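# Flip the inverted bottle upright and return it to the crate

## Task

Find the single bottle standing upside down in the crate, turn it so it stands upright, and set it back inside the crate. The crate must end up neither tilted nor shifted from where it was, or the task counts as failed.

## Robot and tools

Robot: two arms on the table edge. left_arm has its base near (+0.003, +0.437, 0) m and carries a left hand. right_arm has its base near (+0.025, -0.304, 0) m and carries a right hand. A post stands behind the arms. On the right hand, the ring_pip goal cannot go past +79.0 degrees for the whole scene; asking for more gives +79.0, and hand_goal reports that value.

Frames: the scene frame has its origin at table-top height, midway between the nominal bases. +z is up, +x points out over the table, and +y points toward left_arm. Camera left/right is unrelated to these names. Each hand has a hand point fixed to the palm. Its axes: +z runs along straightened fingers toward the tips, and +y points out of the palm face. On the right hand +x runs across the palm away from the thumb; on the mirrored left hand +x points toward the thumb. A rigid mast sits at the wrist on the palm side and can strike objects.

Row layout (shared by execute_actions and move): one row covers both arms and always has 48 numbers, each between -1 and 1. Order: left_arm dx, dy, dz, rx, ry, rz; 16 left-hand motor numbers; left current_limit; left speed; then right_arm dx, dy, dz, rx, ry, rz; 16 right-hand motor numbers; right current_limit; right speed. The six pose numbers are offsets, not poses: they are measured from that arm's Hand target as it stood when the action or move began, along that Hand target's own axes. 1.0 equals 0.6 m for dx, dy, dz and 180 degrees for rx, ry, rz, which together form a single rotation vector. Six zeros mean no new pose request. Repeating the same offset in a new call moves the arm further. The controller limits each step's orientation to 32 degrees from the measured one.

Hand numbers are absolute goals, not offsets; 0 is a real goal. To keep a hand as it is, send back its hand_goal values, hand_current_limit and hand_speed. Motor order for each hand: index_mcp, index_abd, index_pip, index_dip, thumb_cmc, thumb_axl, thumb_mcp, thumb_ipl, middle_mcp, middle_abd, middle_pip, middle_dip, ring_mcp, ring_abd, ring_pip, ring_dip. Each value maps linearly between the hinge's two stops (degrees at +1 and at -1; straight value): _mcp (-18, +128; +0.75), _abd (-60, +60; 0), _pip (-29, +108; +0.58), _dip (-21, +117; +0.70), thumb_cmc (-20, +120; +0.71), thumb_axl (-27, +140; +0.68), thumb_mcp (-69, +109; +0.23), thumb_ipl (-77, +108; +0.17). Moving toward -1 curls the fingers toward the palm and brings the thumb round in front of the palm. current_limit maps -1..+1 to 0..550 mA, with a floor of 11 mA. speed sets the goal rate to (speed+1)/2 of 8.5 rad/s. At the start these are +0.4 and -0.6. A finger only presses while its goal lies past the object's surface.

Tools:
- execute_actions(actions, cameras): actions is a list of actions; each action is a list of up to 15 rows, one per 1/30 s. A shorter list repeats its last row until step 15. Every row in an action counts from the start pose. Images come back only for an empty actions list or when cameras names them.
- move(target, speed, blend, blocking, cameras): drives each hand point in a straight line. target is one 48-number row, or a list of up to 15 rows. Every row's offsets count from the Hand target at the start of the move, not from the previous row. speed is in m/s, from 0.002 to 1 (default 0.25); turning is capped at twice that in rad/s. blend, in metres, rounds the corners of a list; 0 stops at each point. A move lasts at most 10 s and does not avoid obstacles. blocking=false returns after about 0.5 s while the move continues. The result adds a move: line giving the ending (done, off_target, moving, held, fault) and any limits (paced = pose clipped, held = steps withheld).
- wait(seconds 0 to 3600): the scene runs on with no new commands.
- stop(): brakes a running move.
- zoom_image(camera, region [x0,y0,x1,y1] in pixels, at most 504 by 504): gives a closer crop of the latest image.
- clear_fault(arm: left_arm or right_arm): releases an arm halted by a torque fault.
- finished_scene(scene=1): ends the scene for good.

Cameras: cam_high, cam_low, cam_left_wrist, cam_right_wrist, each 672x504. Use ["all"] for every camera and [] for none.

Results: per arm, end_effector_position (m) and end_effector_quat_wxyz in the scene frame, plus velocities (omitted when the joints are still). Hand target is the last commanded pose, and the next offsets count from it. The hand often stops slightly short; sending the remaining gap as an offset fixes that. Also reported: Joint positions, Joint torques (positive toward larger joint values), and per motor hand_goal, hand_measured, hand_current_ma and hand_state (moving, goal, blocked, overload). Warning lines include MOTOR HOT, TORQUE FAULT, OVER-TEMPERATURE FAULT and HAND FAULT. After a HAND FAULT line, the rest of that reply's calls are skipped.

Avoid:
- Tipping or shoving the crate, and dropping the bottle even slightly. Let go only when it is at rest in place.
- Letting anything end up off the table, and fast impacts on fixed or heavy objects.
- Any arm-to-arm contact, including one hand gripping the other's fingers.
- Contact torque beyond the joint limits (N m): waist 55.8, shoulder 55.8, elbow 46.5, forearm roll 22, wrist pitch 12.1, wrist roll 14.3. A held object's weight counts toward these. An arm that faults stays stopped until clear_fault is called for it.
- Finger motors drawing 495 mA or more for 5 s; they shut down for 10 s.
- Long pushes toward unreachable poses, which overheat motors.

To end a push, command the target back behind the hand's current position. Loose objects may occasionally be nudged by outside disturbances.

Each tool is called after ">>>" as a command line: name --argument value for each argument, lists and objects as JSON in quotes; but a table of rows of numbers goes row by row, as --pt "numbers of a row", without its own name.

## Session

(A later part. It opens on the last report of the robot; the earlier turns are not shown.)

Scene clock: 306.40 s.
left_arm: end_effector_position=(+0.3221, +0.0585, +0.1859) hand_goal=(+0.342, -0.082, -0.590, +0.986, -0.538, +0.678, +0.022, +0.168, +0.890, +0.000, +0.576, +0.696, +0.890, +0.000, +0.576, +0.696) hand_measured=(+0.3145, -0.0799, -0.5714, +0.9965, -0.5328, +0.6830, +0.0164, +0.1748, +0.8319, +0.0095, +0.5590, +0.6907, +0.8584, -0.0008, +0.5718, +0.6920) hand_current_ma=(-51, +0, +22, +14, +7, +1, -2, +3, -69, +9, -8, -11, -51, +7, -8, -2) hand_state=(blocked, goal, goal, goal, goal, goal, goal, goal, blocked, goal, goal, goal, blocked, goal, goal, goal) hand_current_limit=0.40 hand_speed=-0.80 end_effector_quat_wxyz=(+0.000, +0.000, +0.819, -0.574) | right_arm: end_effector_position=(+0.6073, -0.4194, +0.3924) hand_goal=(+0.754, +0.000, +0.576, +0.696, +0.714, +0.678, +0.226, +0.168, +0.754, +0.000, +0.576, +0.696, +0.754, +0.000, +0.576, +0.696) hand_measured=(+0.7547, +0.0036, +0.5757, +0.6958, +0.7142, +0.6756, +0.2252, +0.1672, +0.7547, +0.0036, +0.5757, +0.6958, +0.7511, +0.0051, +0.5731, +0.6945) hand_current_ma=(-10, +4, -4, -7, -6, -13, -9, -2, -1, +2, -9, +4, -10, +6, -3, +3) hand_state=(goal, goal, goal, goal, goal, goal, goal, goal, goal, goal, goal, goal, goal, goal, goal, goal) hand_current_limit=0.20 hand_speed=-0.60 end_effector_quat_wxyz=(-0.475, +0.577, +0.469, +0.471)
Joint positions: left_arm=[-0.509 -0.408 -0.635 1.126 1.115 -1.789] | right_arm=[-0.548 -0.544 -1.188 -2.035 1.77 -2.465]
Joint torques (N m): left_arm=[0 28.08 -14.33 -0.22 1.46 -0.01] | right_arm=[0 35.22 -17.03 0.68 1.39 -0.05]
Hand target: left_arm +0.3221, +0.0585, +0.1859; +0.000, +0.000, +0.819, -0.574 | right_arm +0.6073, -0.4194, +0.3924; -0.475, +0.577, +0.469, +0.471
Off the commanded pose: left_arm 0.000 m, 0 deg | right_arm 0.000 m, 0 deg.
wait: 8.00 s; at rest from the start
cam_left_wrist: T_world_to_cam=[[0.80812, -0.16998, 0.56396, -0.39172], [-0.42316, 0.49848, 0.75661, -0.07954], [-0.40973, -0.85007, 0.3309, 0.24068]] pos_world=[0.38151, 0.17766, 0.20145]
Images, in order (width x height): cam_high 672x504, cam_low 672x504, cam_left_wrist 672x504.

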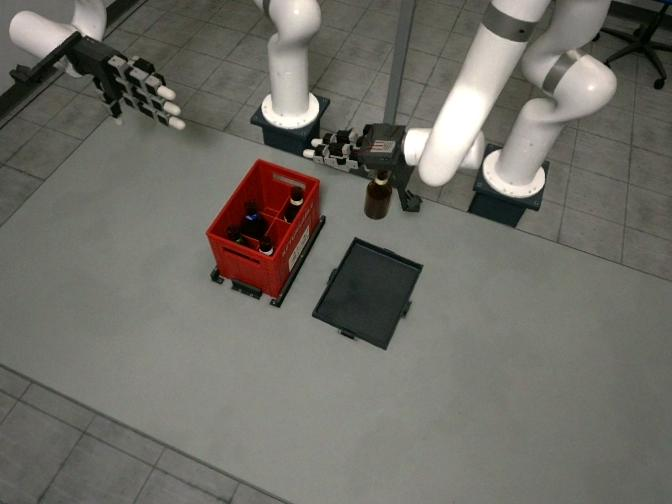

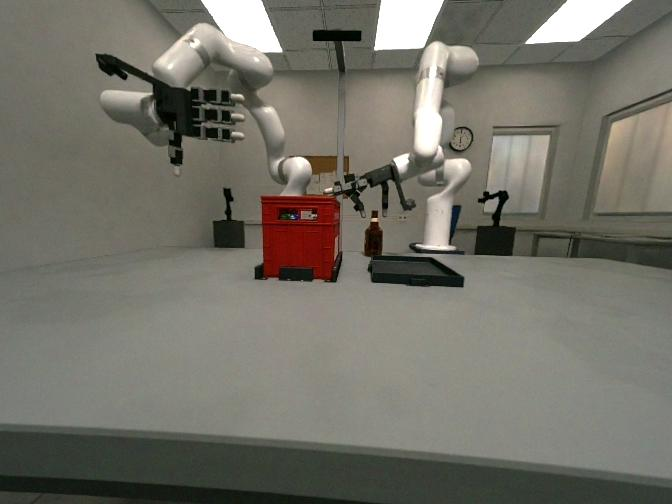

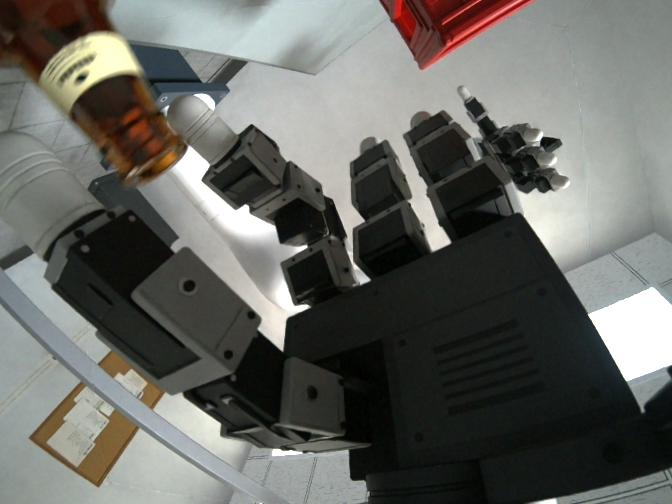

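>>> wait --seconds 6 --cameras '["cam_left_wrist"]'

>>> wait --seconds 0.25 --cameras '["cam_left_wrist"]'

>>> wait --seconds 0.25 --cameras '["cam_left_wrist"]'

>>> wait --seconds 0.25 --cameras '["cam_left_wrist"]'

Scene clock: 313.87 s.
left_arm: end_effector_position=(+0.3221, +0.0585, +0.1859) hand_goal=(+0.342, -0.082, -0.590, +0.986, -0.538, +0.678, +0.022, +0.168, +0.890, +0.000, +0.576, +0.696, +0.890, +0.000, +0.576, +0.696) hand_measured=(+0.3145, -0.0799, -0.5714, +0.9965, -0.5328, +0.6830, +0.0174, +0.1748, +0.8319, +0.0080, +0.5590, +0.6907, +0.8584, -0.0023, +0.5718, +0.6920) hand_current_ma=(-50, -1, +22, +24, +11, +1, -14, -6, -72, +2, -13, -11, -38, -8, -13, -2) hand_state=(blocked, goal, goal, goal, goal, goal, goal, goal, blocked, goal, goal, goal, blocked, goal, goal, goal) hand_current_limit=0.40 hand_speed=-0.80 end_effector_quat_wxyz=(+0.000, +0.000, +0.819, -0.574) | right_arm: end_effector_position=(+0.6073, -0.4194, +0.3924) hand_goal=(+0.754, +0.000, +0.576, +0.696, +0.714, +0.678, +0.226, +0.168, +0.754, +0.000, +0.576, +0.696, +0.754, +0.000, +0.576, +0.696) hand_measured=(+0.7547, +0.0036, +0.5757, +0.6958, +0.7142, +0.6767, +0.2242, +0.1672, +0.7559, +0.0036, +0.5744, +0.6945, +0.7511, +0.0051, +0.5731, +0.6945) hand_current_ma=(-7, +1, -4, -5, -14, -15, -4, +0, +1, -1, -8, +1, -15, +10, +10, +4) hand_state=(goal, goal, goal, goal, goal, goal, goal, goal, goal, goal, goal, goal, goal, goal, goal, goal) hand_current_limit=0.20 hand_speed=-0.60 end_effector_quat_wxyz=(-0.475, +0.577, +0.469, +0.471)
Joint positions: left_arm=[-0.509 -0.408 -0.635 1.126 1.115 -1.789] | right_arm=[-0.548 -0.544 -1.188 -2.035 1.77 -2.465]
Joint torques (N m): left_arm=[0 28.08 -14.33 -0.22 1.46 -0.01] | right_arm=[0 35.22 -17.03 0.68 1.39 -0.05]
Hand target: left_arm +0.3221, +0.0585, +0.1859; +0.000, +0.000, +0.819, -0.574 | right_arm +0.6073, -0.4194, +0.3924; -0.475, +0.577, +0.469, +0.471
Off the commanded pose: left_arm 0.000 m, 0 deg | right_arm 0.000 m, 0 deg.
wait: 6.00 s; at rest from the start
cam_left_wrist: T_world_to_cam=[[0.80812, -0.16998, 0.56396, -0.39172], [-0.42316, 0.49848, 0.75661, -0.07954], [-0.40973, -0.85007, 0.3309, 0.24068]] pos_world=[0.38151, 0.17766, 0.20145]

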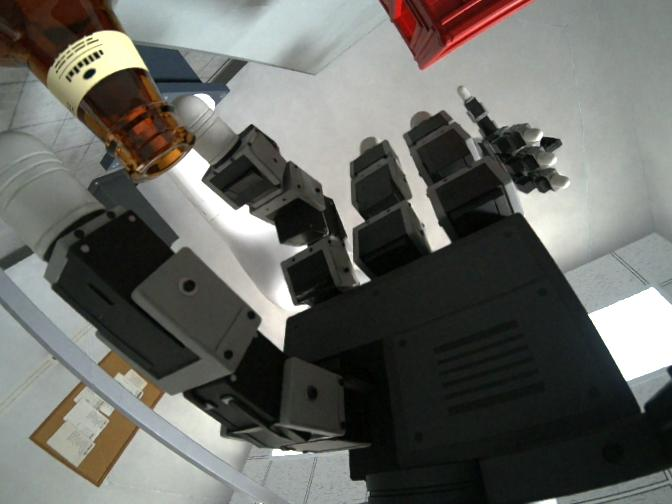

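Scene clock: 314.13 s.
left_arm: end_effector_position=(+0.3221, +0.0585, +0.1859) hand_goal=(+0.342, -0.082, -0.590, +0.986, -0.538, +0.678, +0.022, +0.168, +0.890, +0.000, +0.576, +0.696, +0.890, +0.000, +0.576, +0.696) hand_measured=(+0.3145, -0.0799, -0.5714, +0.9965, -0.5328, +0.6830, +0.0174, +0.1748, +0.8319, +0.0095, +0.5590, +0.6907, +0.8596, -0.0008, +0.5718, +0.6920) hand_current_ma=(-38, -4, +29, +26, +7, -6, -9, +4, -81, -7, -15, -8, -30, +2, -7, -4) hand_state=(blocked, goal, goal, goal, goal, goal, goal, goal, blocked, goal, goal, goal, blocked, goal, goal, goal) hand_current_limit=0.40 hand_speed=-0.80 end_effector_quat_wxyz=(+0.000, +0.000, +0.819, -0.574) | right_arm: end_effector_position=(+0.6073, -0.4194, +0.3924) hand_goal=(+0.754, +0.000, +0.576, +0.696, +0.714, +0.678, +0.226, +0.168, +0.754, +0.000, +0.576, +0.696, +0.754, +0.000, +0.576, +0.696) hand_measured=(+0.7547, +0.0036, +0.5757, +0.6958, +0.7129, +0.6756, +0.2242, +0.1672, +0.7547, +0.0036, +0.5744, +0.6958, +0.7511, +0.0036, +0.5731, +0.6945) hand_current_ma=(-7, +7, +2, -10, -13, -13, -11, -7, +9, +4, -3, +3, -13, +2, +1, +0) hand_state=(goal, goal, goal, goal, goal, goal, goal, goal, goal, goal, goal, goal, goal, goal, goal, goal) hand_current_limit=0.20 hand_speed=-0.60 end_effector_quat_wxyz=(-0.475, +0.577, +0.469, +0.471)
Joint positions: left_arm=[-0.509 -0.408 -0.635 1.126 1.115 -1.789] | right_arm=[-0.548 -0.544 -1.188 -2.035 1.77 -2.465]
Joint torques (N m): left_arm=[0 28.08 -14.33 -0.22 1.46 -0.01] | right_arm=[0 35.22 -17.03 0.68 1.39 -0.05]
Hand target: left_arm +0.3221, +0.0585, +0.1859; +0.000, +0.000, +0.819, -0.574 | right_arm +0.6073, -0.4194, +0.3924; -0.475, +0.577, +0.469, +0.471
Off the commanded pose: left_arm 0.000 m, 0 deg | right_arm 0.000 m, 0 deg.
wait: 0.27 s; at rest by 0.17 s
cam_left_wrist: T_world_to_cam=[[0.80812, -0.16998, 0.56396, -0.39172], [-0.42316, 0.49848, 0.75661, -0.07954], [-0.40973, -0.85007, 0.3309, 0.24068]] pos_world=[0.38151, 0.17766, 0.20145]

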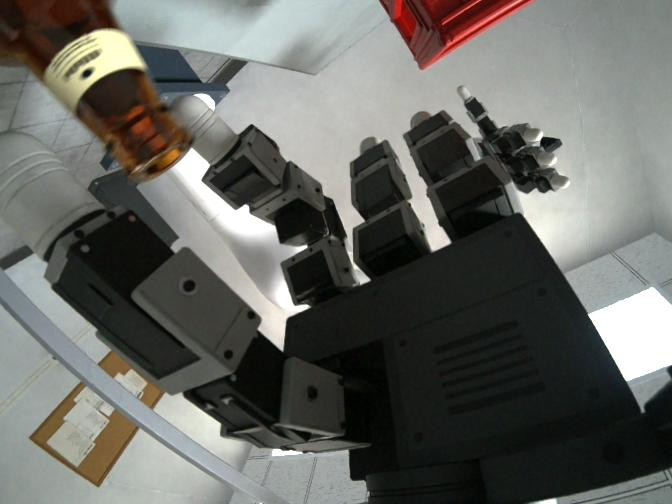

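Scene clock: 314.40 s.
left_arm: end_effector_position=(+0.3221, +0.0585, +0.1859) hand_goal=(+0.342, -0.082, -0.590, +0.986, -0.538, +0.678, +0.022, +0.168, +0.890, +0.000, +0.576, +0.696, +0.890, +0.000, +0.576, +0.696) hand_measured=(+0.3145, -0.0799, -0.5714, +0.9965, -0.5316, +0.6830, +0.0164, +0.1748, +0.8319, +0.0095, +0.5590, +0.6907, +0.8596, -0.0008, +0.5718, +0.6920) hand_current_ma=(-36, -7, +3, +10, +11, -6, -16, +10, -78, +10, -13, -39, -36, -9, -5, -8) hand_state=(blocked, goal, goal, goal, goal, goal, goal, goal, blocked, goal, goal, goal, blocked, goal, goal, goal) hand_current_limit=0.40 hand_speed=-0.80 end_effector_quat_wxyz=(+0.000, +0.000, +0.819, -0.574) | right_arm: end_effector_position=(+0.6073, -0.4194, +0.3924) hand_goal=(+0.754, +0.000, +0.576, +0.696, +0.714, +0.678, +0.226, +0.168, +0.754, +0.000, +0.576, +0.696, +0.754, +0.000, +0.576, +0.696) hand_measured=(+0.7547, +0.0051, +0.5757, +0.6958, +0.7142, +0.6756, +0.2252, +0.1672, +0.7547, +0.0036, +0.5744, +0.6958, +0.7511, +0.0036, +0.5731, +0.6932) hand_current_ma=(-8, +0, +2, -9, -13, -12, -7, +2, +3, +0, +2, +6, -7, -2, -5, -1) hand_state=(goal, goal, goal, goal, goal, goal, goal, goal, goal, goal, goal, goal, goal, goal, goal, goal) hand_current_limit=0.20 hand_speed=-0.60 end_effector_quat_wxyz=(-0.475, +0.577, +0.469, +0.471)
Joint positions: left_arm=[-0.509 -0.408 -0.635 1.126 1.115 -1.789] | right_arm=[-0.548 -0.544 -1.188 -2.035 1.77 -2.465]
Joint torques (N m): left_arm=[0 28.08 -14.33 -0.22 1.46 -0.01] | right_arm=[0 35.22 -17.03 0.68 1.39 -0.05]
Hand target: left_arm +0.3221, +0.0585, +0.1859; +0.000, +0.000, +0.819, -0.574 | right_arm +0.6073, -0.4194, +0.3924; -0.475, +0.577, +0.469, +0.471
Off the commanded pose: left_arm 0.000 m, 0 deg | right_arm 0.000 m, 0 deg.
wait: 0.27 s; at rest by 0.17 s
cam_left_wrist: T_world_to_cam=[[0.80812, -0.16998, 0.56396, -0.39172], [-0.42316, 0.49848, 0.75661, -0.07954], [-0.40973, -0.85007, 0.3309, 0.24068]] pos_world=[0.38151, 0.17766, 0.20145]

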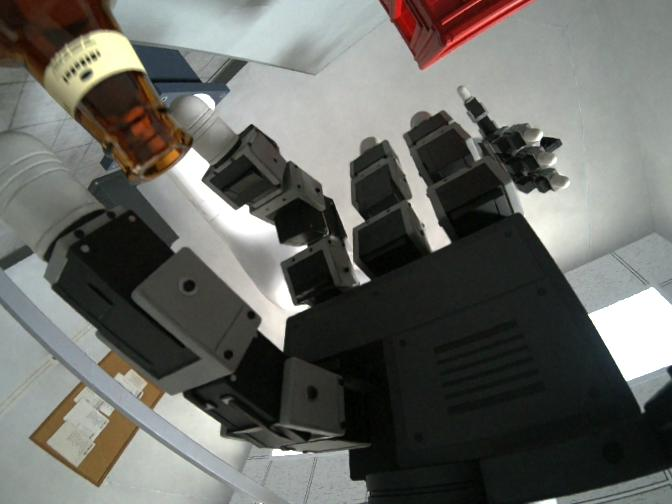

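Scene clock: 314.67 s.
left_arm: end_effector_position=(+0.3221, +0.0585, +0.1859) hand_goal=(+0.342, -0.082, -0.590, +0.986, -0.538, +0.678, +0.022, +0.168, +0.890, +0.000, +0.576, +0.696, +0.890, +0.000, +0.576, +0.696) hand_measured=(+0.3145, -0.0799, -0.5714, +0.9965, -0.5328, +0.6820, +0.0174, +0.1748, +0.8319, +0.0080, +0.5603, +0.6907, +0.8584, -0.0023, +0.5718, +0.6932) hand_current_ma=(-42, -9, +21, +19, +13, +6, -13, +19, -88, +7, -16, -16, -36, -3, -13, -9) hand_state=(blocked, goal, goal, goal, goal, goal, goal, goal, blocked, goal, goal, goal, blocked, goal, goal, goal) hand_current_limit=0.40 hand_speed=-0.80 end_effector_quat_wxyz=(+0.000, +0.000, +0.819, -0.574) | right_arm: end_effector_position=(+0.6073, -0.4194, +0.3924) hand_goal=(+0.754, +0.000, +0.576, +0.696, +0.714, +0.678, +0.226, +0.168, +0.754, +0.000, +0.576, +0.696, +0.754, +0.000, +0.576, +0.696) hand_measured=(+0.7547, +0.0036, +0.5757, +0.6971, +0.7142, +0.6756, +0.2242, +0.1672, +0.7547, +0.0036, +0.5757, +0.6945, +0.7511, +0.0036, +0.5731, +0.6945) hand_current_ma=(-8, +4, -3, -9, -12, -16, -8, -3, +3, +2, -7, +6, -14, +4, +0, +4) hand_state=(goal, goal, goal, goal, goal, goal, goal, goal, goal, goal, goal, goal, goal, goal, goal, goal) hand_current_limit=0.20 hand_speed=-0.60 end_effector_quat_wxyz=(-0.475, +0.577, +0.469, +0.471)
Joint positions: left_arm=[-0.509 -0.408 -0.635 1.126 1.115 -1.789] | right_arm=[-0.548 -0.544 -1.188 -2.035 1.77 -2.465]
Joint torques (N m): left_arm=[0 28.08 -14.33 -0.22 1.46 -0.01] | right_arm=[0 35.22 -17.03 0.68 1.39 -0.05]
Hand target: left_arm +0.3221, +0.0585, +0.1859; +0.000, +0.000, +0.819, -0.574 | right_arm +0.6073, -0.4194, +0.3924; -0.475, +0.577, +0.469, +0.471
Off the commanded pose: left_arm 0.000 m, 0 deg | right_arm 0.000 m, 0 deg.
wait: 0.27 s; at rest by 0.17 s
cam_left_wrist: T_world_to_cam=[[0.80812, -0.16998, 0.56396, -0.39172], [-0.42316, 0.49848, 0.75661, -0.07954], [-0.40973, -0.85007, 0.3309, 0.24068]] pos_world=[0.38151, 0.17766, 0.20145]

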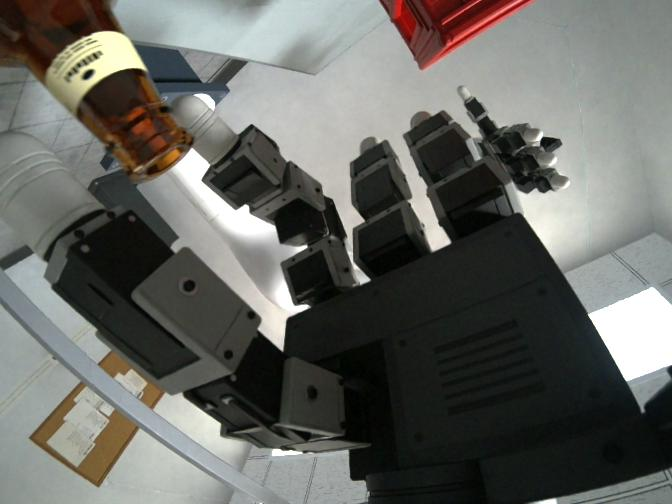

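>>> move --pt "-0.0073 0.0312 0.0113 0 0 0 0.30 -0.083 -0.591 0.986 -0.539 0.677 -0.02 0.168 0.89 0 0.576 0.696 0.89 0 0.576 0.696 0.4 -0.9 0 0 0 0 0 0 0.754 0 0.576 0.696 0.714 0.677 0.226 0.168 0.754 0 0.576 0.696 0.754 0 0.576 0.696 0.2 -0.6" --speed 0.03 --cameras '["cam_low","cam_left_wrist"]'

>>> zoom_image --camera "cam_left_wrist" --region '[0, 40, 300, 260]'

>>> zoom_image --camera "cam_low" --region '[340, 180, 410, 260]'

Scene clock: 317.80 s.
left_arm: end_effector_position=(+0.3264, +0.0585, +0.1660) hand_goal=(+0.300, -0.082, -0.590, +0.986, -0.538, +0.678, -0.020, +0.168, +0.890, +0.000, +0.576, +0.696, +0.890, +0.000, +0.576, +0.696) hand_measured=(+0.2940, -0.0799, -0.5714, +0.9965, -0.5328, +0.6830, -0.0133, +0.1748, +0.8331, +0.0095, +0.5590, +0.6907, +0.8584, -0.0008, +0.5718, +0.6920) hand_current_ma=(-1, +2, +26, +24, +9, +3, +19, +15, -77, -1, -23, -13, -33, -5, -7, +7) hand_state=(goal, goal, goal, goal, goal, goal, goal, goal, blocked, goal, goal, goal, blocked, goal, goal, goal) hand_current_limit=0.40 hand_speed=-0.90 end_effector_quat_wxyz=(+0.000, +0.000, +0.819, -0.574) | right_arm: end_effector_position=(+0.6073, -0.4194, +0.3924) hand_goal=(+0.754, +0.000, +0.576, +0.696, +0.714, +0.678, +0.226, +0.168, +0.754, +0.000, +0.576, +0.696, +0.754, +0.000, +0.576, +0.696) hand_measured=(+0.7547, +0.0036, +0.5757, +0.6958, +0.7142, +0.6756, +0.2242, +0.1672, +0.7559, +0.0036, +0.5744, +0.6958, +0.7511, +0.0036, +0.5744, +0.6945) hand_current_ma=(-9, +6, -4, -4, -13, -18, -2, -1, +2, -3, -12, +1, -11, +5, +4, +4) hand_state=(goal, goal, goal, goal, goal, goal, goal, goal, goal, goal, goal, goal, goal, goal, goal, goal) hand_current_limit=0.20 hand_speed=-0.60 end_effector_quat_wxyz=(-0.475, +0.577, +0.469, +0.471)
Joint positions: left_arm=[-0.503 -0.466 -0.65 1.113 1.135 -1.746] | right_arm=[-0.548 -0.544 -1.188 -2.035 1.77 -2.465]
Joint torques (N m): left_arm=[0 29.21 -13.62 -0.18 4.85 1.72] | right_arm=[0 35.22 -17.03 0.68 1.39 -0.05]
Hand target: left_arm +0.3264, +0.0585, +0.1660; +0.000, +0.000, +0.819, -0.574 | right_arm +0.6073, -0.4194, +0.3924; -0.475, +0.577, +0.469, +0.471
Off the commanded pose: left_arm 0.000 m, 0 deg | right_arm 0.000 m, 0 deg.
move: done
cam_left_wrist: T_world_to_cam=[[0.80812, -0.16998, 0.56396, -0.38405], [-0.42316, 0.49848, 0.75661, -0.06262], [-0.40973, -0.85007, 0.3309, 0.24907]] pos_world=[0.38592, 0.17766, 0.18155]

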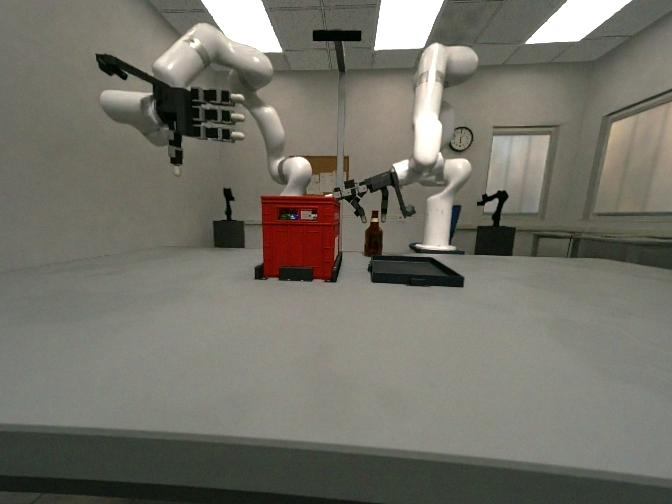

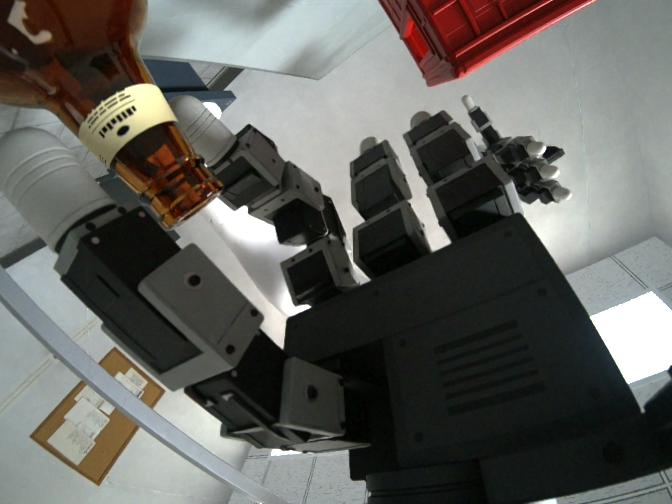

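Scaled by 1.680 from the camera's image (finer frame: 960x720).

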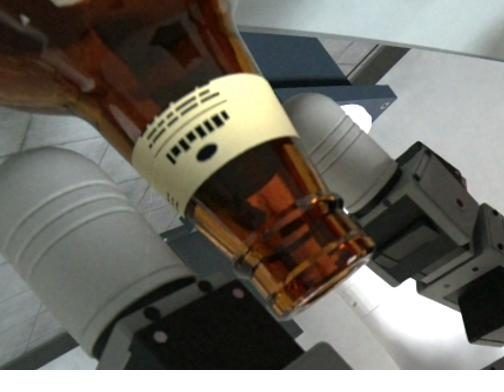

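Scaled by 6.300 from the camera's image (finer frame: 960x720).

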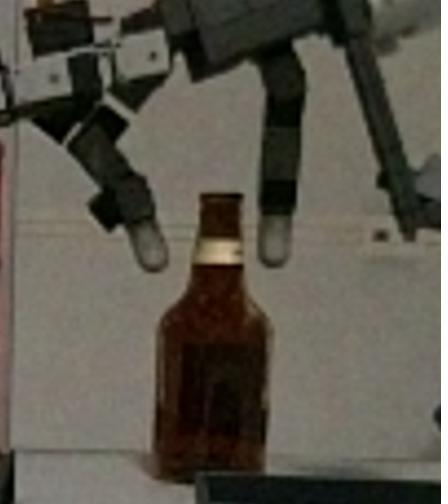

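>>> move --pt "0 0.0017 -0.0047 0 0 0 0.30 -0.083 -0.591 0.986 -0.539 0.677 -0.02 0.168 0.89 0 0.576 0.696 0.89 0 0.576 0.696 0.0 -0.9 0 0 0 0 0 0 0.754 0 0.576 0.696 0.714 0.677 0.226 0.168 0.754 0 0.576 0.696 0.754 0 0.576 0.696 0.2 -0.6" --pt "0 0.0017 -0.0047 0 0 0 0.18 -0.083 -0.591 0.986 -0.539 0.677 -0.12 0.168 0.89 0 0.576 0.696 0.89 0 0.576 0.696 0.0 -0.93 0 0 0 0 0 0 0.754 0 0.576 0.696 0.714 0.677 0.226 0.168 0.754 0 0.576 0.696 0.754 0 0.576 0.696 0.2 -0.6" --speed 0.03 --cameras '["cam_low","cam_left_wrist"]'

>>> zoom_image --camera "cam_left_wrist" --region '[0, 40, 300, 260]'

>>> zoom_image --camera "cam_low" --region '[340, 180, 410, 260]'

Scene clock: 322.27 s.
left_arm: end_effector_position=(+0.3265, +0.0615, +0.1660) hand_goal=(+0.180, -0.082, -0.590, +0.986, -0.538, +0.678, -0.120, +0.168, +0.890, +0.000, +0.576, +0.696, +0.890, +0.000, +0.576, +0.696) hand_measured=(+0.2156, -0.0799, -0.5702, +0.9952, -0.5316, +0.6820, -0.0945, +0.1757, +0.8319, +0.0095, +0.5590, +0.6907, +0.8584, -0.0008, +0.5718, +0.6920) hand_current_ma=(+52, -16, +32, +7, +8, +8, +33, +13, -81, -15, -18, -15, -36, -9, +6, +0) hand_state=(blocked, goal, goal, goal, goal, goal, blocked, goal, blocked, goal, goal, goal, blocked, goal, goal, goal) hand_current_limit=0.00 hand_speed=-0.93 end_effector_quat_wxyz=(+0.000, +0.000, +0.819, -0.574) | right_arm: end_effector_position=(+0.6073, -0.4194, +0.3924) hand_goal=(+0.754, +0.000, +0.576, +0.696, +0.714, +0.678, +0.226, +0.168, +0.754, +0.000, +0.576, +0.696, +0.754, +0.000, +0.576, +0.696) hand_measured=(+0.7547, +0.0036, +0.5757, +0.6958, +0.7142, +0.6756, +0.2242, +0.1672, +0.7559, +0.0036, +0.5757, +0.6945, +0.7511, +0.0036, +0.5731, +0.6945) hand_current_ma=(-6, +3, +5, -12, -9, -11, -12, -3, +7, -4, -1, +2, -19, +1, +5, +4) hand_state=(goal, goal, goal, goal, goal, goal, goal, goal, goal, goal, goal, goal, goal, goal, goal, goal) hand_current_limit=0.20 hand_speed=-0.60 end_effector_quat_wxyz=(-0.475, +0.577, +0.469, +0.471)
Joint positions: left_arm=[-0.497 -0.464 -0.646 1.118 1.137 -1.745] | right_arm=[-0.548 -0.544 -1.188 -2.035 1.77 -2.465]
Joint torques (N m): left_arm=[0 29.12 -13.59 -0.18 1.47 1.64] | right_arm=[0 35.22 -17.03 0.68 1.39 -0.05]
Hand target: left_arm +0.3265, +0.0615, +0.1660; +0.000, +0.000, +0.819, -0.574 | right_arm +0.6073, -0.4194, +0.3924; -0.475, +0.577, +0.469, +0.471
Off the commanded pose: left_arm 0.000 m, 0 deg | right_arm 0.000 m, 0 deg.
move: done
cam_left_wrist: T_world_to_cam=[[0.80812, -0.16998, 0.56396, -0.38354], [-0.42316, 0.49848, 0.75661, -0.06412], [-0.40973, -0.85007, 0.3309, 0.25162]] pos_world=[0.38592, 0.18066, 0.18155]

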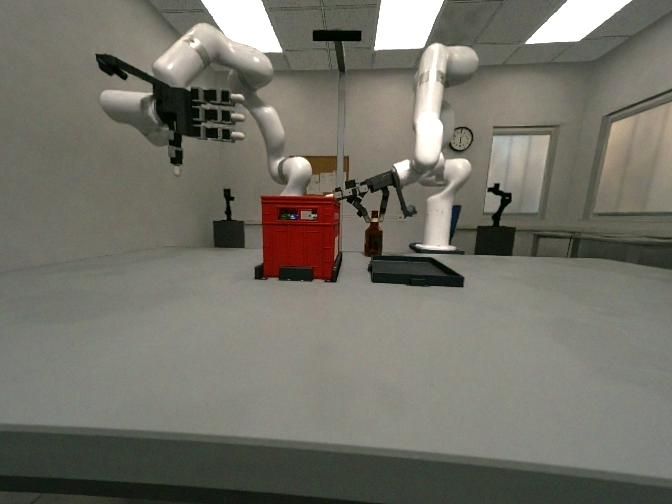

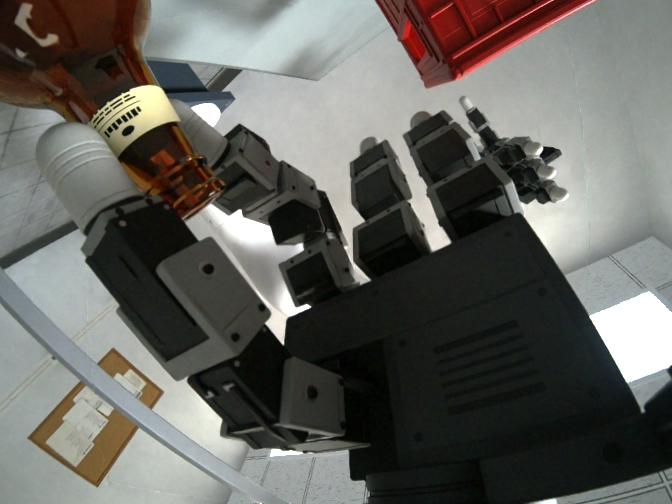

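Scaled by 1.680 from the camera's image (finer frame: 960x720).

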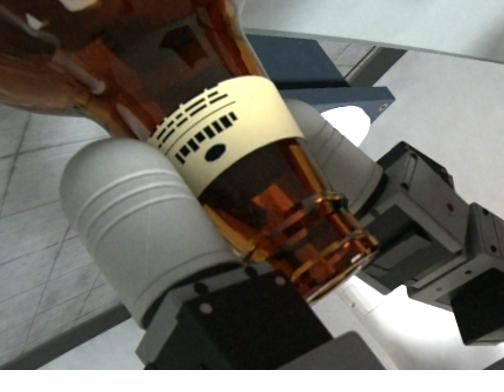

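Scaled by 6.300 from the camera's image (finer frame: 960x720).

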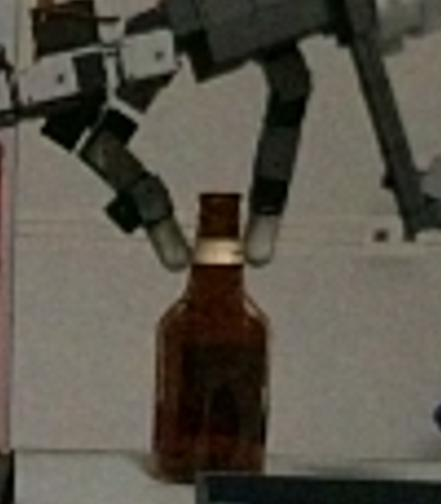

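>>> move --pt "0 0 0 0 0 0 0.26 -0.083 -0.591 0.986 -0.539 0.677 -0.05 0.168 0.89 0 0.576 0.696 0.89 0 0.576 0.696 0.0 -0.93 0 0 0 0 0 0 0.754 0 0.576 0.696 0.714 0.677 0.226 0.168 0.754 0 0.576 0.696 0.754 0 0.576 0.696 0.2 -0.6" --pt "-0.005 0 0 0 0 0 0.18 -0.083 -0.591 0.986 -0.539 0.677 -0.12 0.168 0.89 0 0.576 0.696 0.89 0 0.576 0.696 0.0 -0.93 0 0 0 0 0 0 0.754 0 0.576 0.696 0.714 0.677 0.226 0.168 0.754 0 0.576 0.696 0.754 0 0.576 0.696 0.2 -0.6" --speed 0.03 --cameras '["cam_low","cam_left_wrist"]'

>>> zoom_image --camera "cam_left_wrist" --region '[0, 40, 300, 260]'

Scene clock: 329.60 s.
left_arm: end_effector_position=(+0.3295, +0.0615, +0.1660) hand_goal=(+0.180, -0.082, -0.590, +0.986, -0.538, +0.678, -0.120, +0.168, +0.890, +0.000, +0.576, +0.696, +0.890, +0.000, +0.576, +0.696) hand_measured=(+0.2180, -0.0799, -0.5702, +0.9965, -0.5328, +0.6830, -0.0925, +0.1748, +0.8306, +0.0095, +0.5603, +0.6907, +0.8596, -0.0008, +0.5718, +0.6920) hand_current_ma=(+57, +12, +9, +21, +14, +9, +51, +5, -86, -7, -6, -18, -45, -3, -25, +7) hand_state=(blocked, goal, goal, goal, goal, goal, blocked, goal, blocked, goal, goal, goal, blocked, goal, goal, goal) hand_current_limit=0.00 hand_speed=-0.93 end_effector_quat_wxyz=(+0.000, +0.000, +0.819, -0.574) | right_arm: end_effector_position=(+0.6073, -0.4194, +0.3924) hand_goal=(+0.754, +0.000, +0.576, +0.696, +0.714, +0.678, +0.226, +0.168, +0.754, +0.000, +0.576, +0.696, +0.754, +0.000, +0.576, +0.696) hand_measured=(+0.7547, +0.0036, +0.5757, +0.6958, +0.7142, +0.6756, +0.2242, +0.1672, +0.7547, +0.0036, +0.5757, +0.6958, +0.7511, +0.0036, +0.5744, +0.6945) hand_current_ma=(-5, +3, +5, -12, -9, -14, -5, -1, +6, +5, -8, +3, -17, +15, +4, +3) hand_state=(goal, goal, goal, goal, goal, goal, goal, goal, goal, goal, goal, goal, goal, goal, goal, goal) hand_current_limit=0.20 hand_speed=-0.60 end_effector_quat_wxyz=(-0.475, +0.577, +0.469, +0.471)
Joint positions: left_arm=[-0.493 -0.468 -0.653 1.124 1.136 -1.748] | right_arm=[-0.548 -0.544 -1.188 -2.035 1.77 -2.465]
Joint torques (N m): left_arm=[0 29.29 -13.64 -0.18 1.47 -1.99] | right_arm=[0 35.22 -17.03 0.68 1.39 -0.05]
Hand target: left_arm +0.3295, +0.0615, +0.1660; +0.000, +0.000, +0.819, -0.574 | right_arm +0.6073, -0.4194, +0.3924; -0.475, +0.577, +0.469, +0.471
Off the commanded pose: left_arm 0.000 m, 0 deg | right_arm 0.000 m, 0 deg.
move: done
cam_left_wrist: T_world_to_cam=[[0.80812, -0.16998, 0.56396, -0.38597], [-0.42316, 0.49848, 0.75661, -0.06285], [-0.40973, -0.85007, 0.3309, 0.25285]] pos_world=[0.38892, 0.18066, 0.18155]

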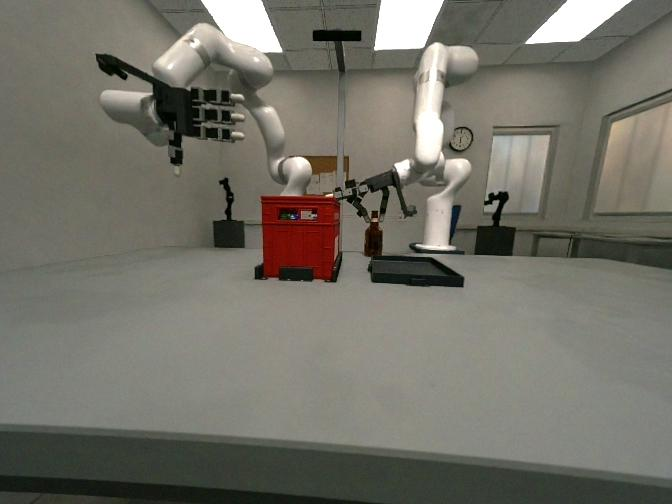

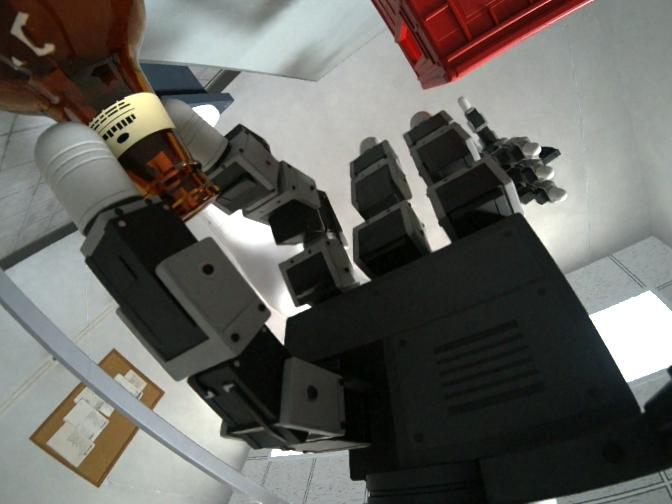

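Scaled by 1.680 from the camera's image (finer frame: 960x720).

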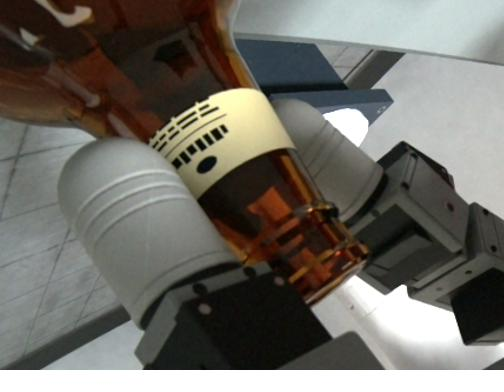

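>>> move --pt "0 0 0 0 0 0 -0.05 -0.083 -0.66 0.986 -0.539 0.677 -0.35 0.1 0.89 0 0.576 0.696 0.89 0 0.576 0.696 0.6 -0.85 0 0 0 0 0 0 0.754 0 0.576 0.696 0.714 0.677 0.226 0.168 0.754 0 0.576 0.696 0.754 0 0.576 0.696 0.2 -0.6" --pt "0 -0.0063 -0.0023 0 0 0 -0.05 -0.083 -0.66 0.986 -0.539 0.677 -0.35 0.1 0.89 0 0.576 0.696 0.89 0 0.576 0.696 0.6 -0.85 0 0 0 0 0 0 0.754 0 0.576 0.696 0.714 0.677 0.226 0.168 0.754 0 0.576 0.696 0.754 0 0.576 0.696 0.2 -0.6" --speed 0.02 --cameras '["cam_low","cam_left_wrist","cam_high"]'

>>> zoom_image --camera "cam_left_wrist" --region '[0, 40, 300, 260]'

>>> zoom_image --camera "cam_low" --region '[340, 180, 410, 260]'

Scene clock: 332.20 s.
left_arm: end_effector_position=(+0.3295, +0.0615, +0.1700) hand_goal=(-0.050, -0.082, -0.660, +0.986, -0.538, +0.678, -0.350, +0.100, +0.890, +0.000, +0.576, +0.696, +0.890, +0.000, +0.576, +0.696) hand_measured=(+0.2011, -0.0784, -0.5586, +1.0000, -0.5353, +0.6830, -0.0915, +0.1700, +0.8319, +0.0095, +0.5590, +0.6907, +0.8584, -0.0008, +0.5718, +0.6920) hand_current_ma=(+430, +8, +150, +18, +11, +6, +422, +136, -76, -7, -22, -16, -31, -9, -7, -19) hand_state=(blocked, goal, blocked, goal, goal, goal, blocked, blocked, blocked, goal, goal, goal, blocked, goal, goal, goal) hand_current_limit=0.60 hand_speed=-0.85 end_effector_quat_wxyz=(+0.000, +0.000, +0.819, -0.574) | right_arm: end_effector_position=(+0.6073, -0.4194, +0.3924) hand_goal=(+0.754, +0.000, +0.576, +0.696, +0.714, +0.678, +0.226, +0.168, +0.754, +0.000, +0.576, +0.696, +0.754, +0.000, +0.576, +0.696) hand_measured=(+0.7547, +0.0036, +0.5757, +0.6958, +0.7142, +0.6756, +0.2242, +0.1672, +0.7559, +0.0036, +0.5757, +0.6945, +0.7511, +0.0051, +0.5731, +0.6945) hand_current_ma=(-3, +1, +0, -11, -6, -20, -7, -2, +6, +0, -8, -2, -8, +9, +5, +4) hand_state=(goal, goal, goal, goal, goal, goal, goal, goal, goal, goal, goal, goal, goal, goal, goal, goal) hand_current_limit=0.20 hand_speed=-0.60 end_effector_quat_wxyz=(-0.475, +0.577, +0.469, +0.471)
Joint positions: left_arm=[-0.493 -0.458 -0.652 1.127 1.132 -1.757] | right_arm=[-0.548 -0.544 -1.188 -2.035 1.77 -2.465]
Joint torques (N m): left_arm=[0 42.75 -13.79 -0.19 1.47 -1.98] | right_arm=[0 35.22 -17.03 0.68 1.39 -0.05]
Hand target: left_arm +0.3295, +0.0615, +0.1700; +0.000, +0.000, +0.819, -0.574 | right_arm +0.6073, -0.4194, +0.3924; -0.475, +0.577, +0.469, +0.471
Off the commanded pose: left_arm 0.000 m, 0 deg | right_arm 0.000 m, 0 deg.
move: done
cam_left_wrist: T_world_to_cam=[[0.80812, -0.16998, 0.56396, -0.38822], [-0.42316, 0.49848, 0.75661, -0.06588], [-0.40973, -0.85007, 0.3309, 0.25153]] pos_world=[0.38892, 0.18066, 0.18555]
Images, in order (width x height): cam_high 672x504, cam_low 672x504, cam_left_wrist 672x504.

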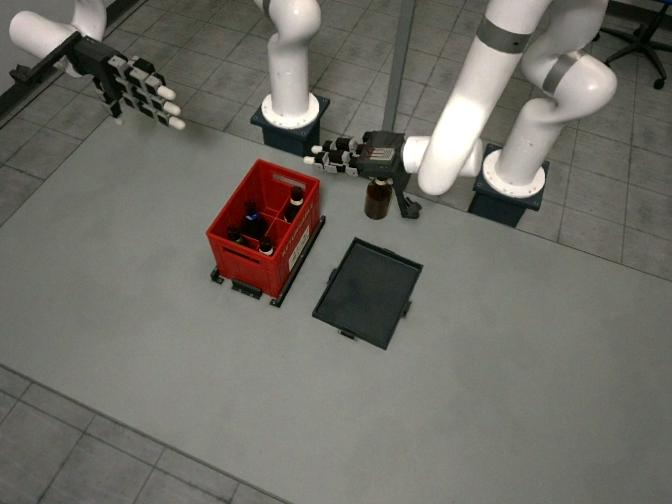

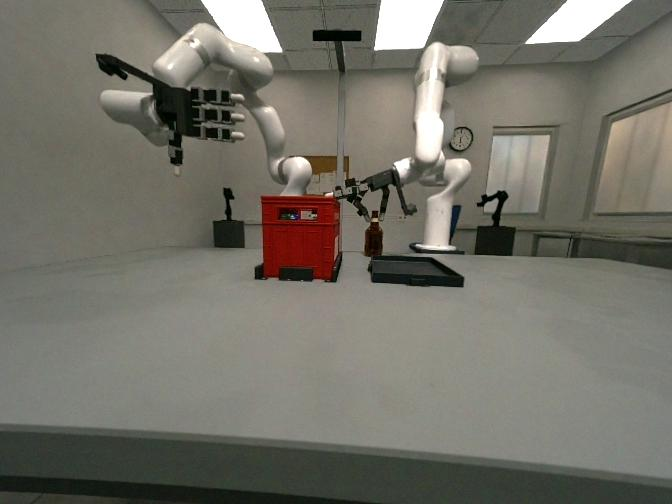

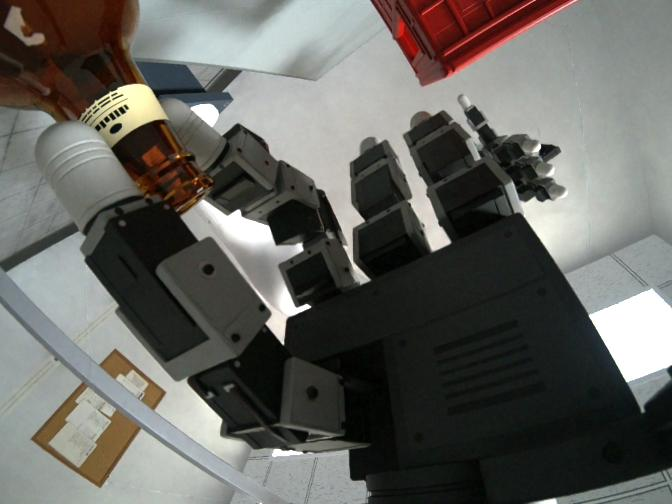

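Scaled by 1.680 from the camera's image (finer frame: 960x720).

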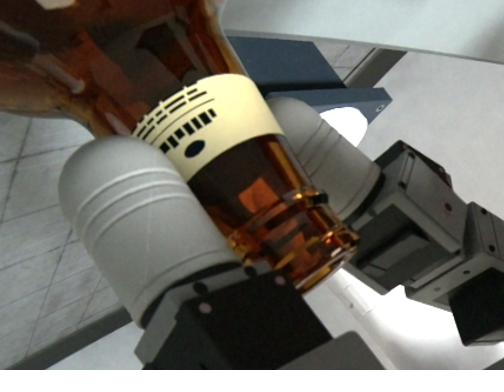

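Scaled by 6.300 from the camera's image (finer frame: 960x720).

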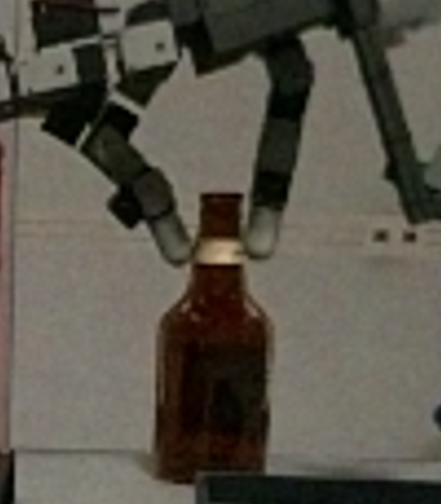

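>>> move --pt "0 0 0 0 0 0 0.342 -0.083 -0.591 0.986 -0.539 0.677 0.0225 0.168 0.89 0 0.576 0.696 0.89 0 0.576 0.696 0.4 -0.85 0 0 0 0 0 0 0.754 0 0.576 0.696 0.714 0.677 0.226 0.168 0.754 0 0.576 0.696 0.754 0 0.576 0.696 0.2 -0.6" --pt "0.0292 0.0059 0.0014 0 0 0 0.315 -0.133 -0.591 0.986 -0.651 0.677 0.0225 0.168 0.315 0.133 -0.591 0.986 0.89 0 0.576 0.696 0.4 -0.75 0 0 0 0 0 0 0.754 0 0.576 0.696 0.714 0.677 0.226 0.168 0.754 0 0.576 0.696 0.754 0 0.576 0.696 0.2 -0.6" --speed 0.03 --cameras '["cam_low","cam_left_wrist","cam_high"]'

>>> zoom_image --camera "cam_left_wrist" --region '[0, 40, 300, 260]'

>>> zoom_image --camera "cam_low" --region '[340, 180, 410, 260]'

Scene clock: 344.50 s.
left_arm: end_effector_position=(+0.3119, +0.0619, +0.1664) hand_goal=(+0.316, -0.132, -0.590, +0.986, -0.650, +0.678, +0.022, +0.168, +0.316, +0.134, -0.590, +0.986, +0.890, +0.000, +0.576, +0.696) hand_measured=(+0.3061, -0.1180, -0.5727, +0.9952, -0.6459, +0.6830, +0.0164, +0.1757, +0.3012, +0.1252, -0.5740, +0.9786, +0.8596, +0.0007, +0.5718, +0.6932) hand_current_ma=(-18, +15, +21, +13, +4, +7, +5, +6, -5, -26, +29, -26, -47, -1, -9, +2) hand_state=(goal, goal, goal, goal, goal, goal, goal, goal, goal, goal, goal, goal, blocked, goal, goal, goal) hand_current_limit=0.40 hand_speed=-0.75 end_effector_quat_wxyz=(+0.000, +0.000, +0.819, -0.574) | right_arm: end_effector_position=(+0.6073, -0.4194, +0.3924) hand_goal=(+0.754, +0.000, +0.576, +0.696, +0.714, +0.678, +0.226, +0.168, +0.754, +0.000, +0.576, +0.696, +0.754, +0.000, +0.576, +0.696) hand_measured=(+0.7547, +0.0036, +0.5757, +0.6958, +0.7142, +0.6756, +0.2242, +0.1672, +0.7559, +0.0036, +0.5757, +0.6958, +0.7511, +0.0051, +0.5731, +0.6945) hand_current_ma=(-9, +4, +2, -17, -9, -10, -10, -2, +3, +3, -6, +5, -9, +10, +9, +3) hand_state=(goal, goal, goal, goal, goal, goal, goal, goal, goal, goal, goal, goal, goal, goal, goal, goal) hand_current_limit=0.20 hand_speed=-0.60 end_effector_quat_wxyz=(-0.475, +0.577, +0.469, +0.471)
Joint positions: left_arm=[-0.514 -0.443 -0.611 1.095 1.14 -1.729] | right_arm=[-0.548 -0.544 -1.188 -2.035 1.77 -2.465]
Joint torques (N m): left_arm=[0 28.24 -13.36 -0.15 1.44 1.88] | right_arm=[0 35.22 -17.03 0.68 1.39 -0.05]
Hand target: left_arm +0.3119, +0.0619, +0.1664; +0.000, +0.000, +0.819, -0.574 | right_arm +0.6073, -0.4194, +0.3924; -0.475, +0.577, +0.469, +0.471
Off the commanded pose: left_arm 0.000 m, 0 deg | right_arm 0.000 m, 0 deg.
move: done
cam_left_wrist: T_world_to_cam=[[0.80812, -0.16998, 0.56396, -0.3719], [-0.42316, 0.49848, 0.75661, -0.0708], [-0.40973, -0.85007, 0.3309, 0.24585]] pos_world=[0.37132, 0.18106, 0.18195]
Images, in order (width x height): cam_high 672x504, cam_low 672x504, cam_left_wrist 672x504.

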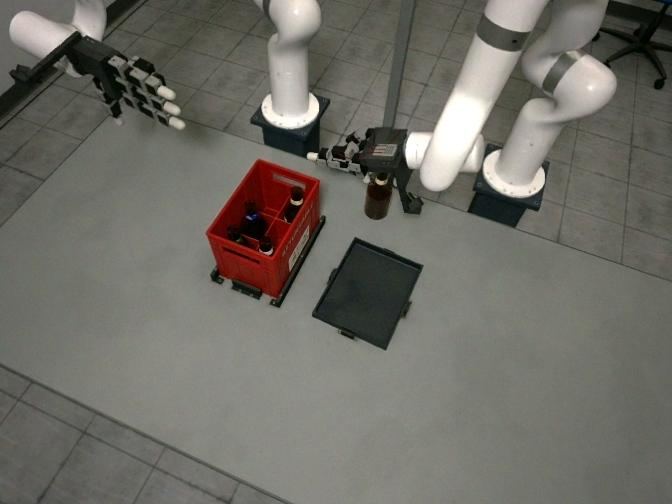

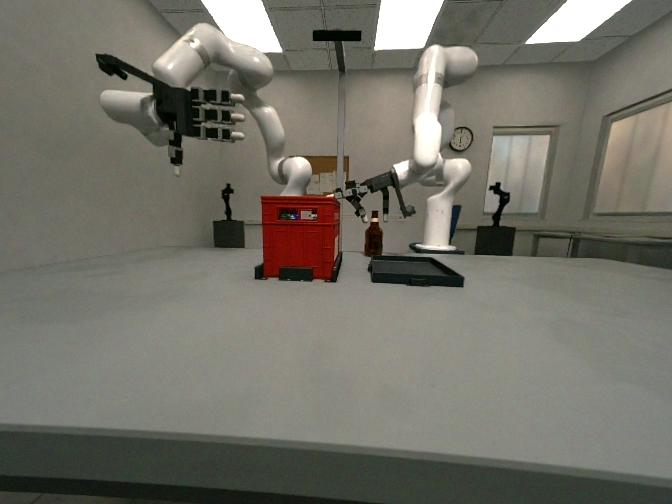

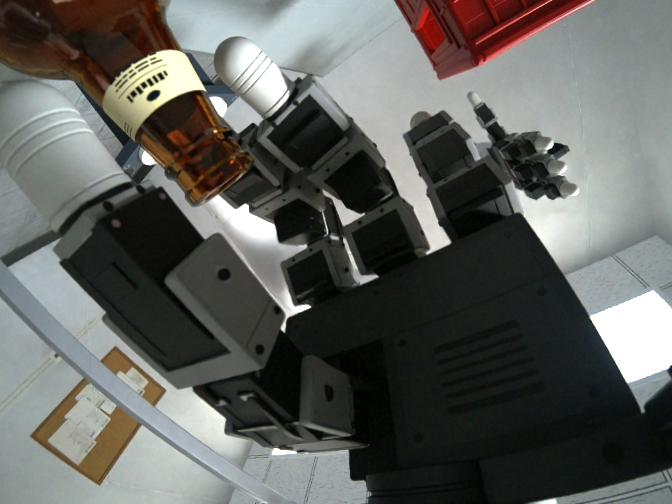

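Scaled by 1.680 from the camera's image (finer frame: 960x720).

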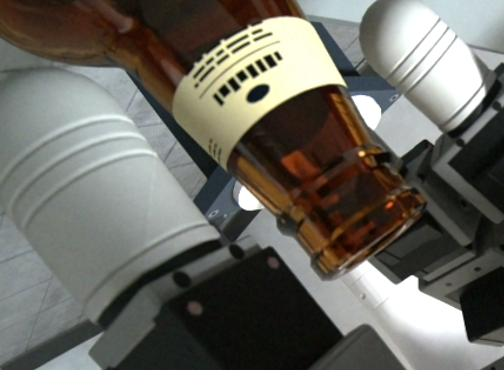

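Scaled by 6.300 from the camera's image (finer frame: 960x720).

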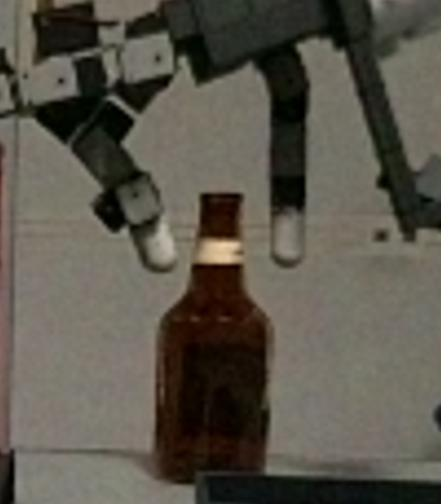

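>>> move --pt "0 0 0 0 0 0 0.14 -0.133 -0.591 0.986 -0.651 0.677 -0.12 0.168 0.14 0.133 -0.591 0.986 0.89 0 0.576 0.696 0.0 -0.92 0 0 0 0 0 0 0.754 0 0.576 0.696 0.714 0.677 0.226 0.168 0.754 0 0.576 0.696 0.754 0 0.576 0.696 0.2 -0.6" --speed 0.03 --cameras '["cam_low","cam_left_wrist"]'

>>> zoom_image --camera "cam_left_wrist" --region '[0, 40, 300, 260]'

>>> zoom_image --camera "cam_low" --region '[340, 180, 410, 260]'

Scene clock: 346.63 s.
left_arm: end_effector_position=(+0.3119, +0.0619, +0.1664) hand_goal=(+0.140, -0.132, -0.590, +0.986, -0.650, +0.678, -0.120, +0.168, +0.140, +0.134, -0.590, +0.986, +0.890, +0.000, +0.576, +0.696) hand_measured=(+0.1650, -0.1180, -0.5714, +0.9965, -0.6459, +0.6830, -0.0945, +0.1757, +0.1698, +0.1237, -0.5740, +0.9837, +0.8596, -0.0008, +0.5718, +0.6920) hand_current_ma=(+37, +11, +25, +22, +12, +11, +44, +4, +60, -19, +32, -31, -38, -15, +3, -6) hand_state=(blocked, goal, goal, goal, goal, goal, blocked, goal, blocked, goal, goal, goal, blocked, goal, goal, goal) hand_current_limit=0.00 hand_speed=-0.92 end_effector_quat_wxyz=(+0.000, +0.000, +0.819, -0.574) | right_arm: end_effector_position=(+0.6073, -0.4194, +0.3924) hand_goal=(+0.754, +0.000, +0.576, +0.696, +0.714, +0.678, +0.226, +0.168, +0.754, +0.000, +0.576, +0.696, +0.754, +0.000, +0.576, +0.696) hand_measured=(+0.7547, +0.0036, +0.5757, +0.6958, +0.7142, +0.6756, +0.2242, +0.1672, +0.7559, +0.0036, +0.5757, +0.6958, +0.7511, +0.0036, +0.5731, +0.6945) hand_current_ma=(-6, +2, -6, -13, -10, -7, -7, -3, +1, +2, -9, +5, -19, +3, +1, +5) hand_state=(goal, goal, goal, goal, goal, goal, goal, goal, goal, goal, goal, goal, goal, goal, goal, goal) hand_current_limit=0.20 hand_speed=-0.60 end_effector_quat_wxyz=(-0.475, +0.577, +0.469, +0.471)
Joint positions: left_arm=[-0.514 -0.443 -0.611 1.095 1.14 -1.729] | right_arm=[-0.548 -0.544 -1.188 -2.035 1.77 -2.465]
Joint torques (N m): left_arm=[0 28.23 -13.35 -0.15 1.43 -0.01] | right_arm=[0 35.22 -17.03 0.68 1.39 -0.05]
Hand target: left_arm +0.3119, +0.0619, +0.1664; +0.000, +0.000, +0.819, -0.574 | right_arm +0.6073, -0.4194, +0.3924; -0.475, +0.577, +0.469, +0.471
Off the commanded pose: left_arm 0.000 m, 0 deg | right_arm 0.000 m, 0 deg.
move: done
cam_left_wrist: T_world_to_cam=[[0.80812, -0.16998, 0.56396, -0.3719], [-0.42316, 0.49848, 0.75661, -0.0708], [-0.40973, -0.85007, 0.3309, 0.24585]] pos_world=[0.37132, 0.18106, 0.18195]

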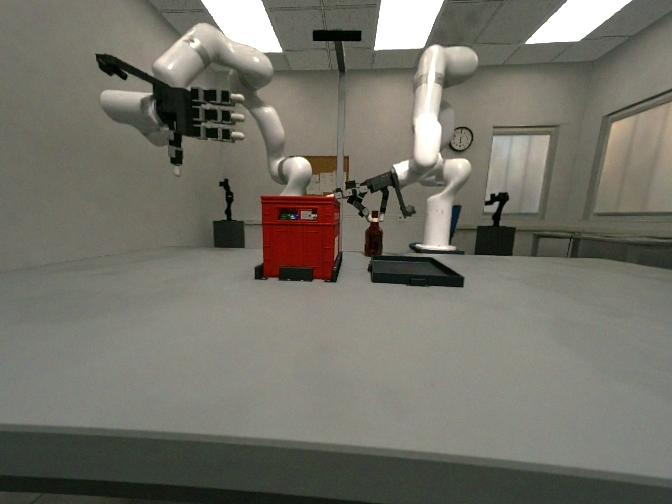

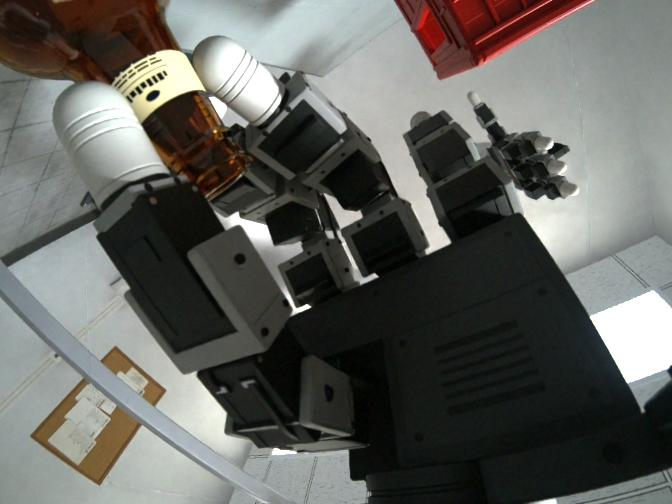

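Scaled by 1.680 from the camera's image (finer frame: 960x720).

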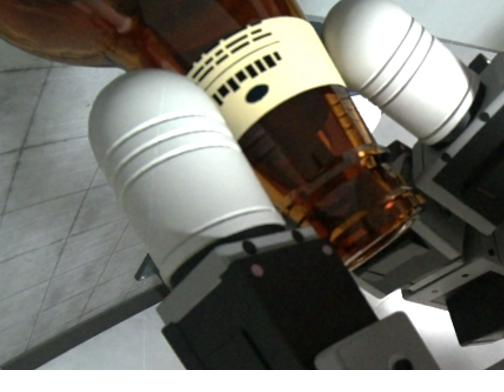

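Scaled by 6.300 from the camera's image (finer frame: 960x720).

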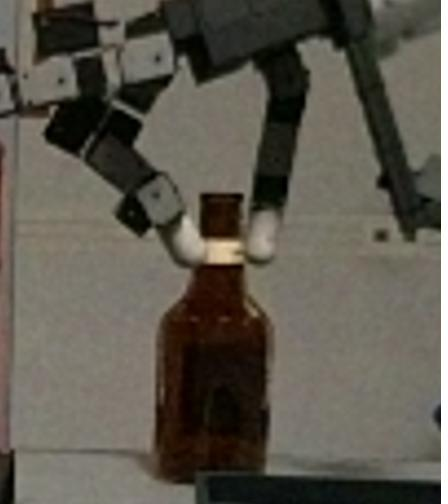

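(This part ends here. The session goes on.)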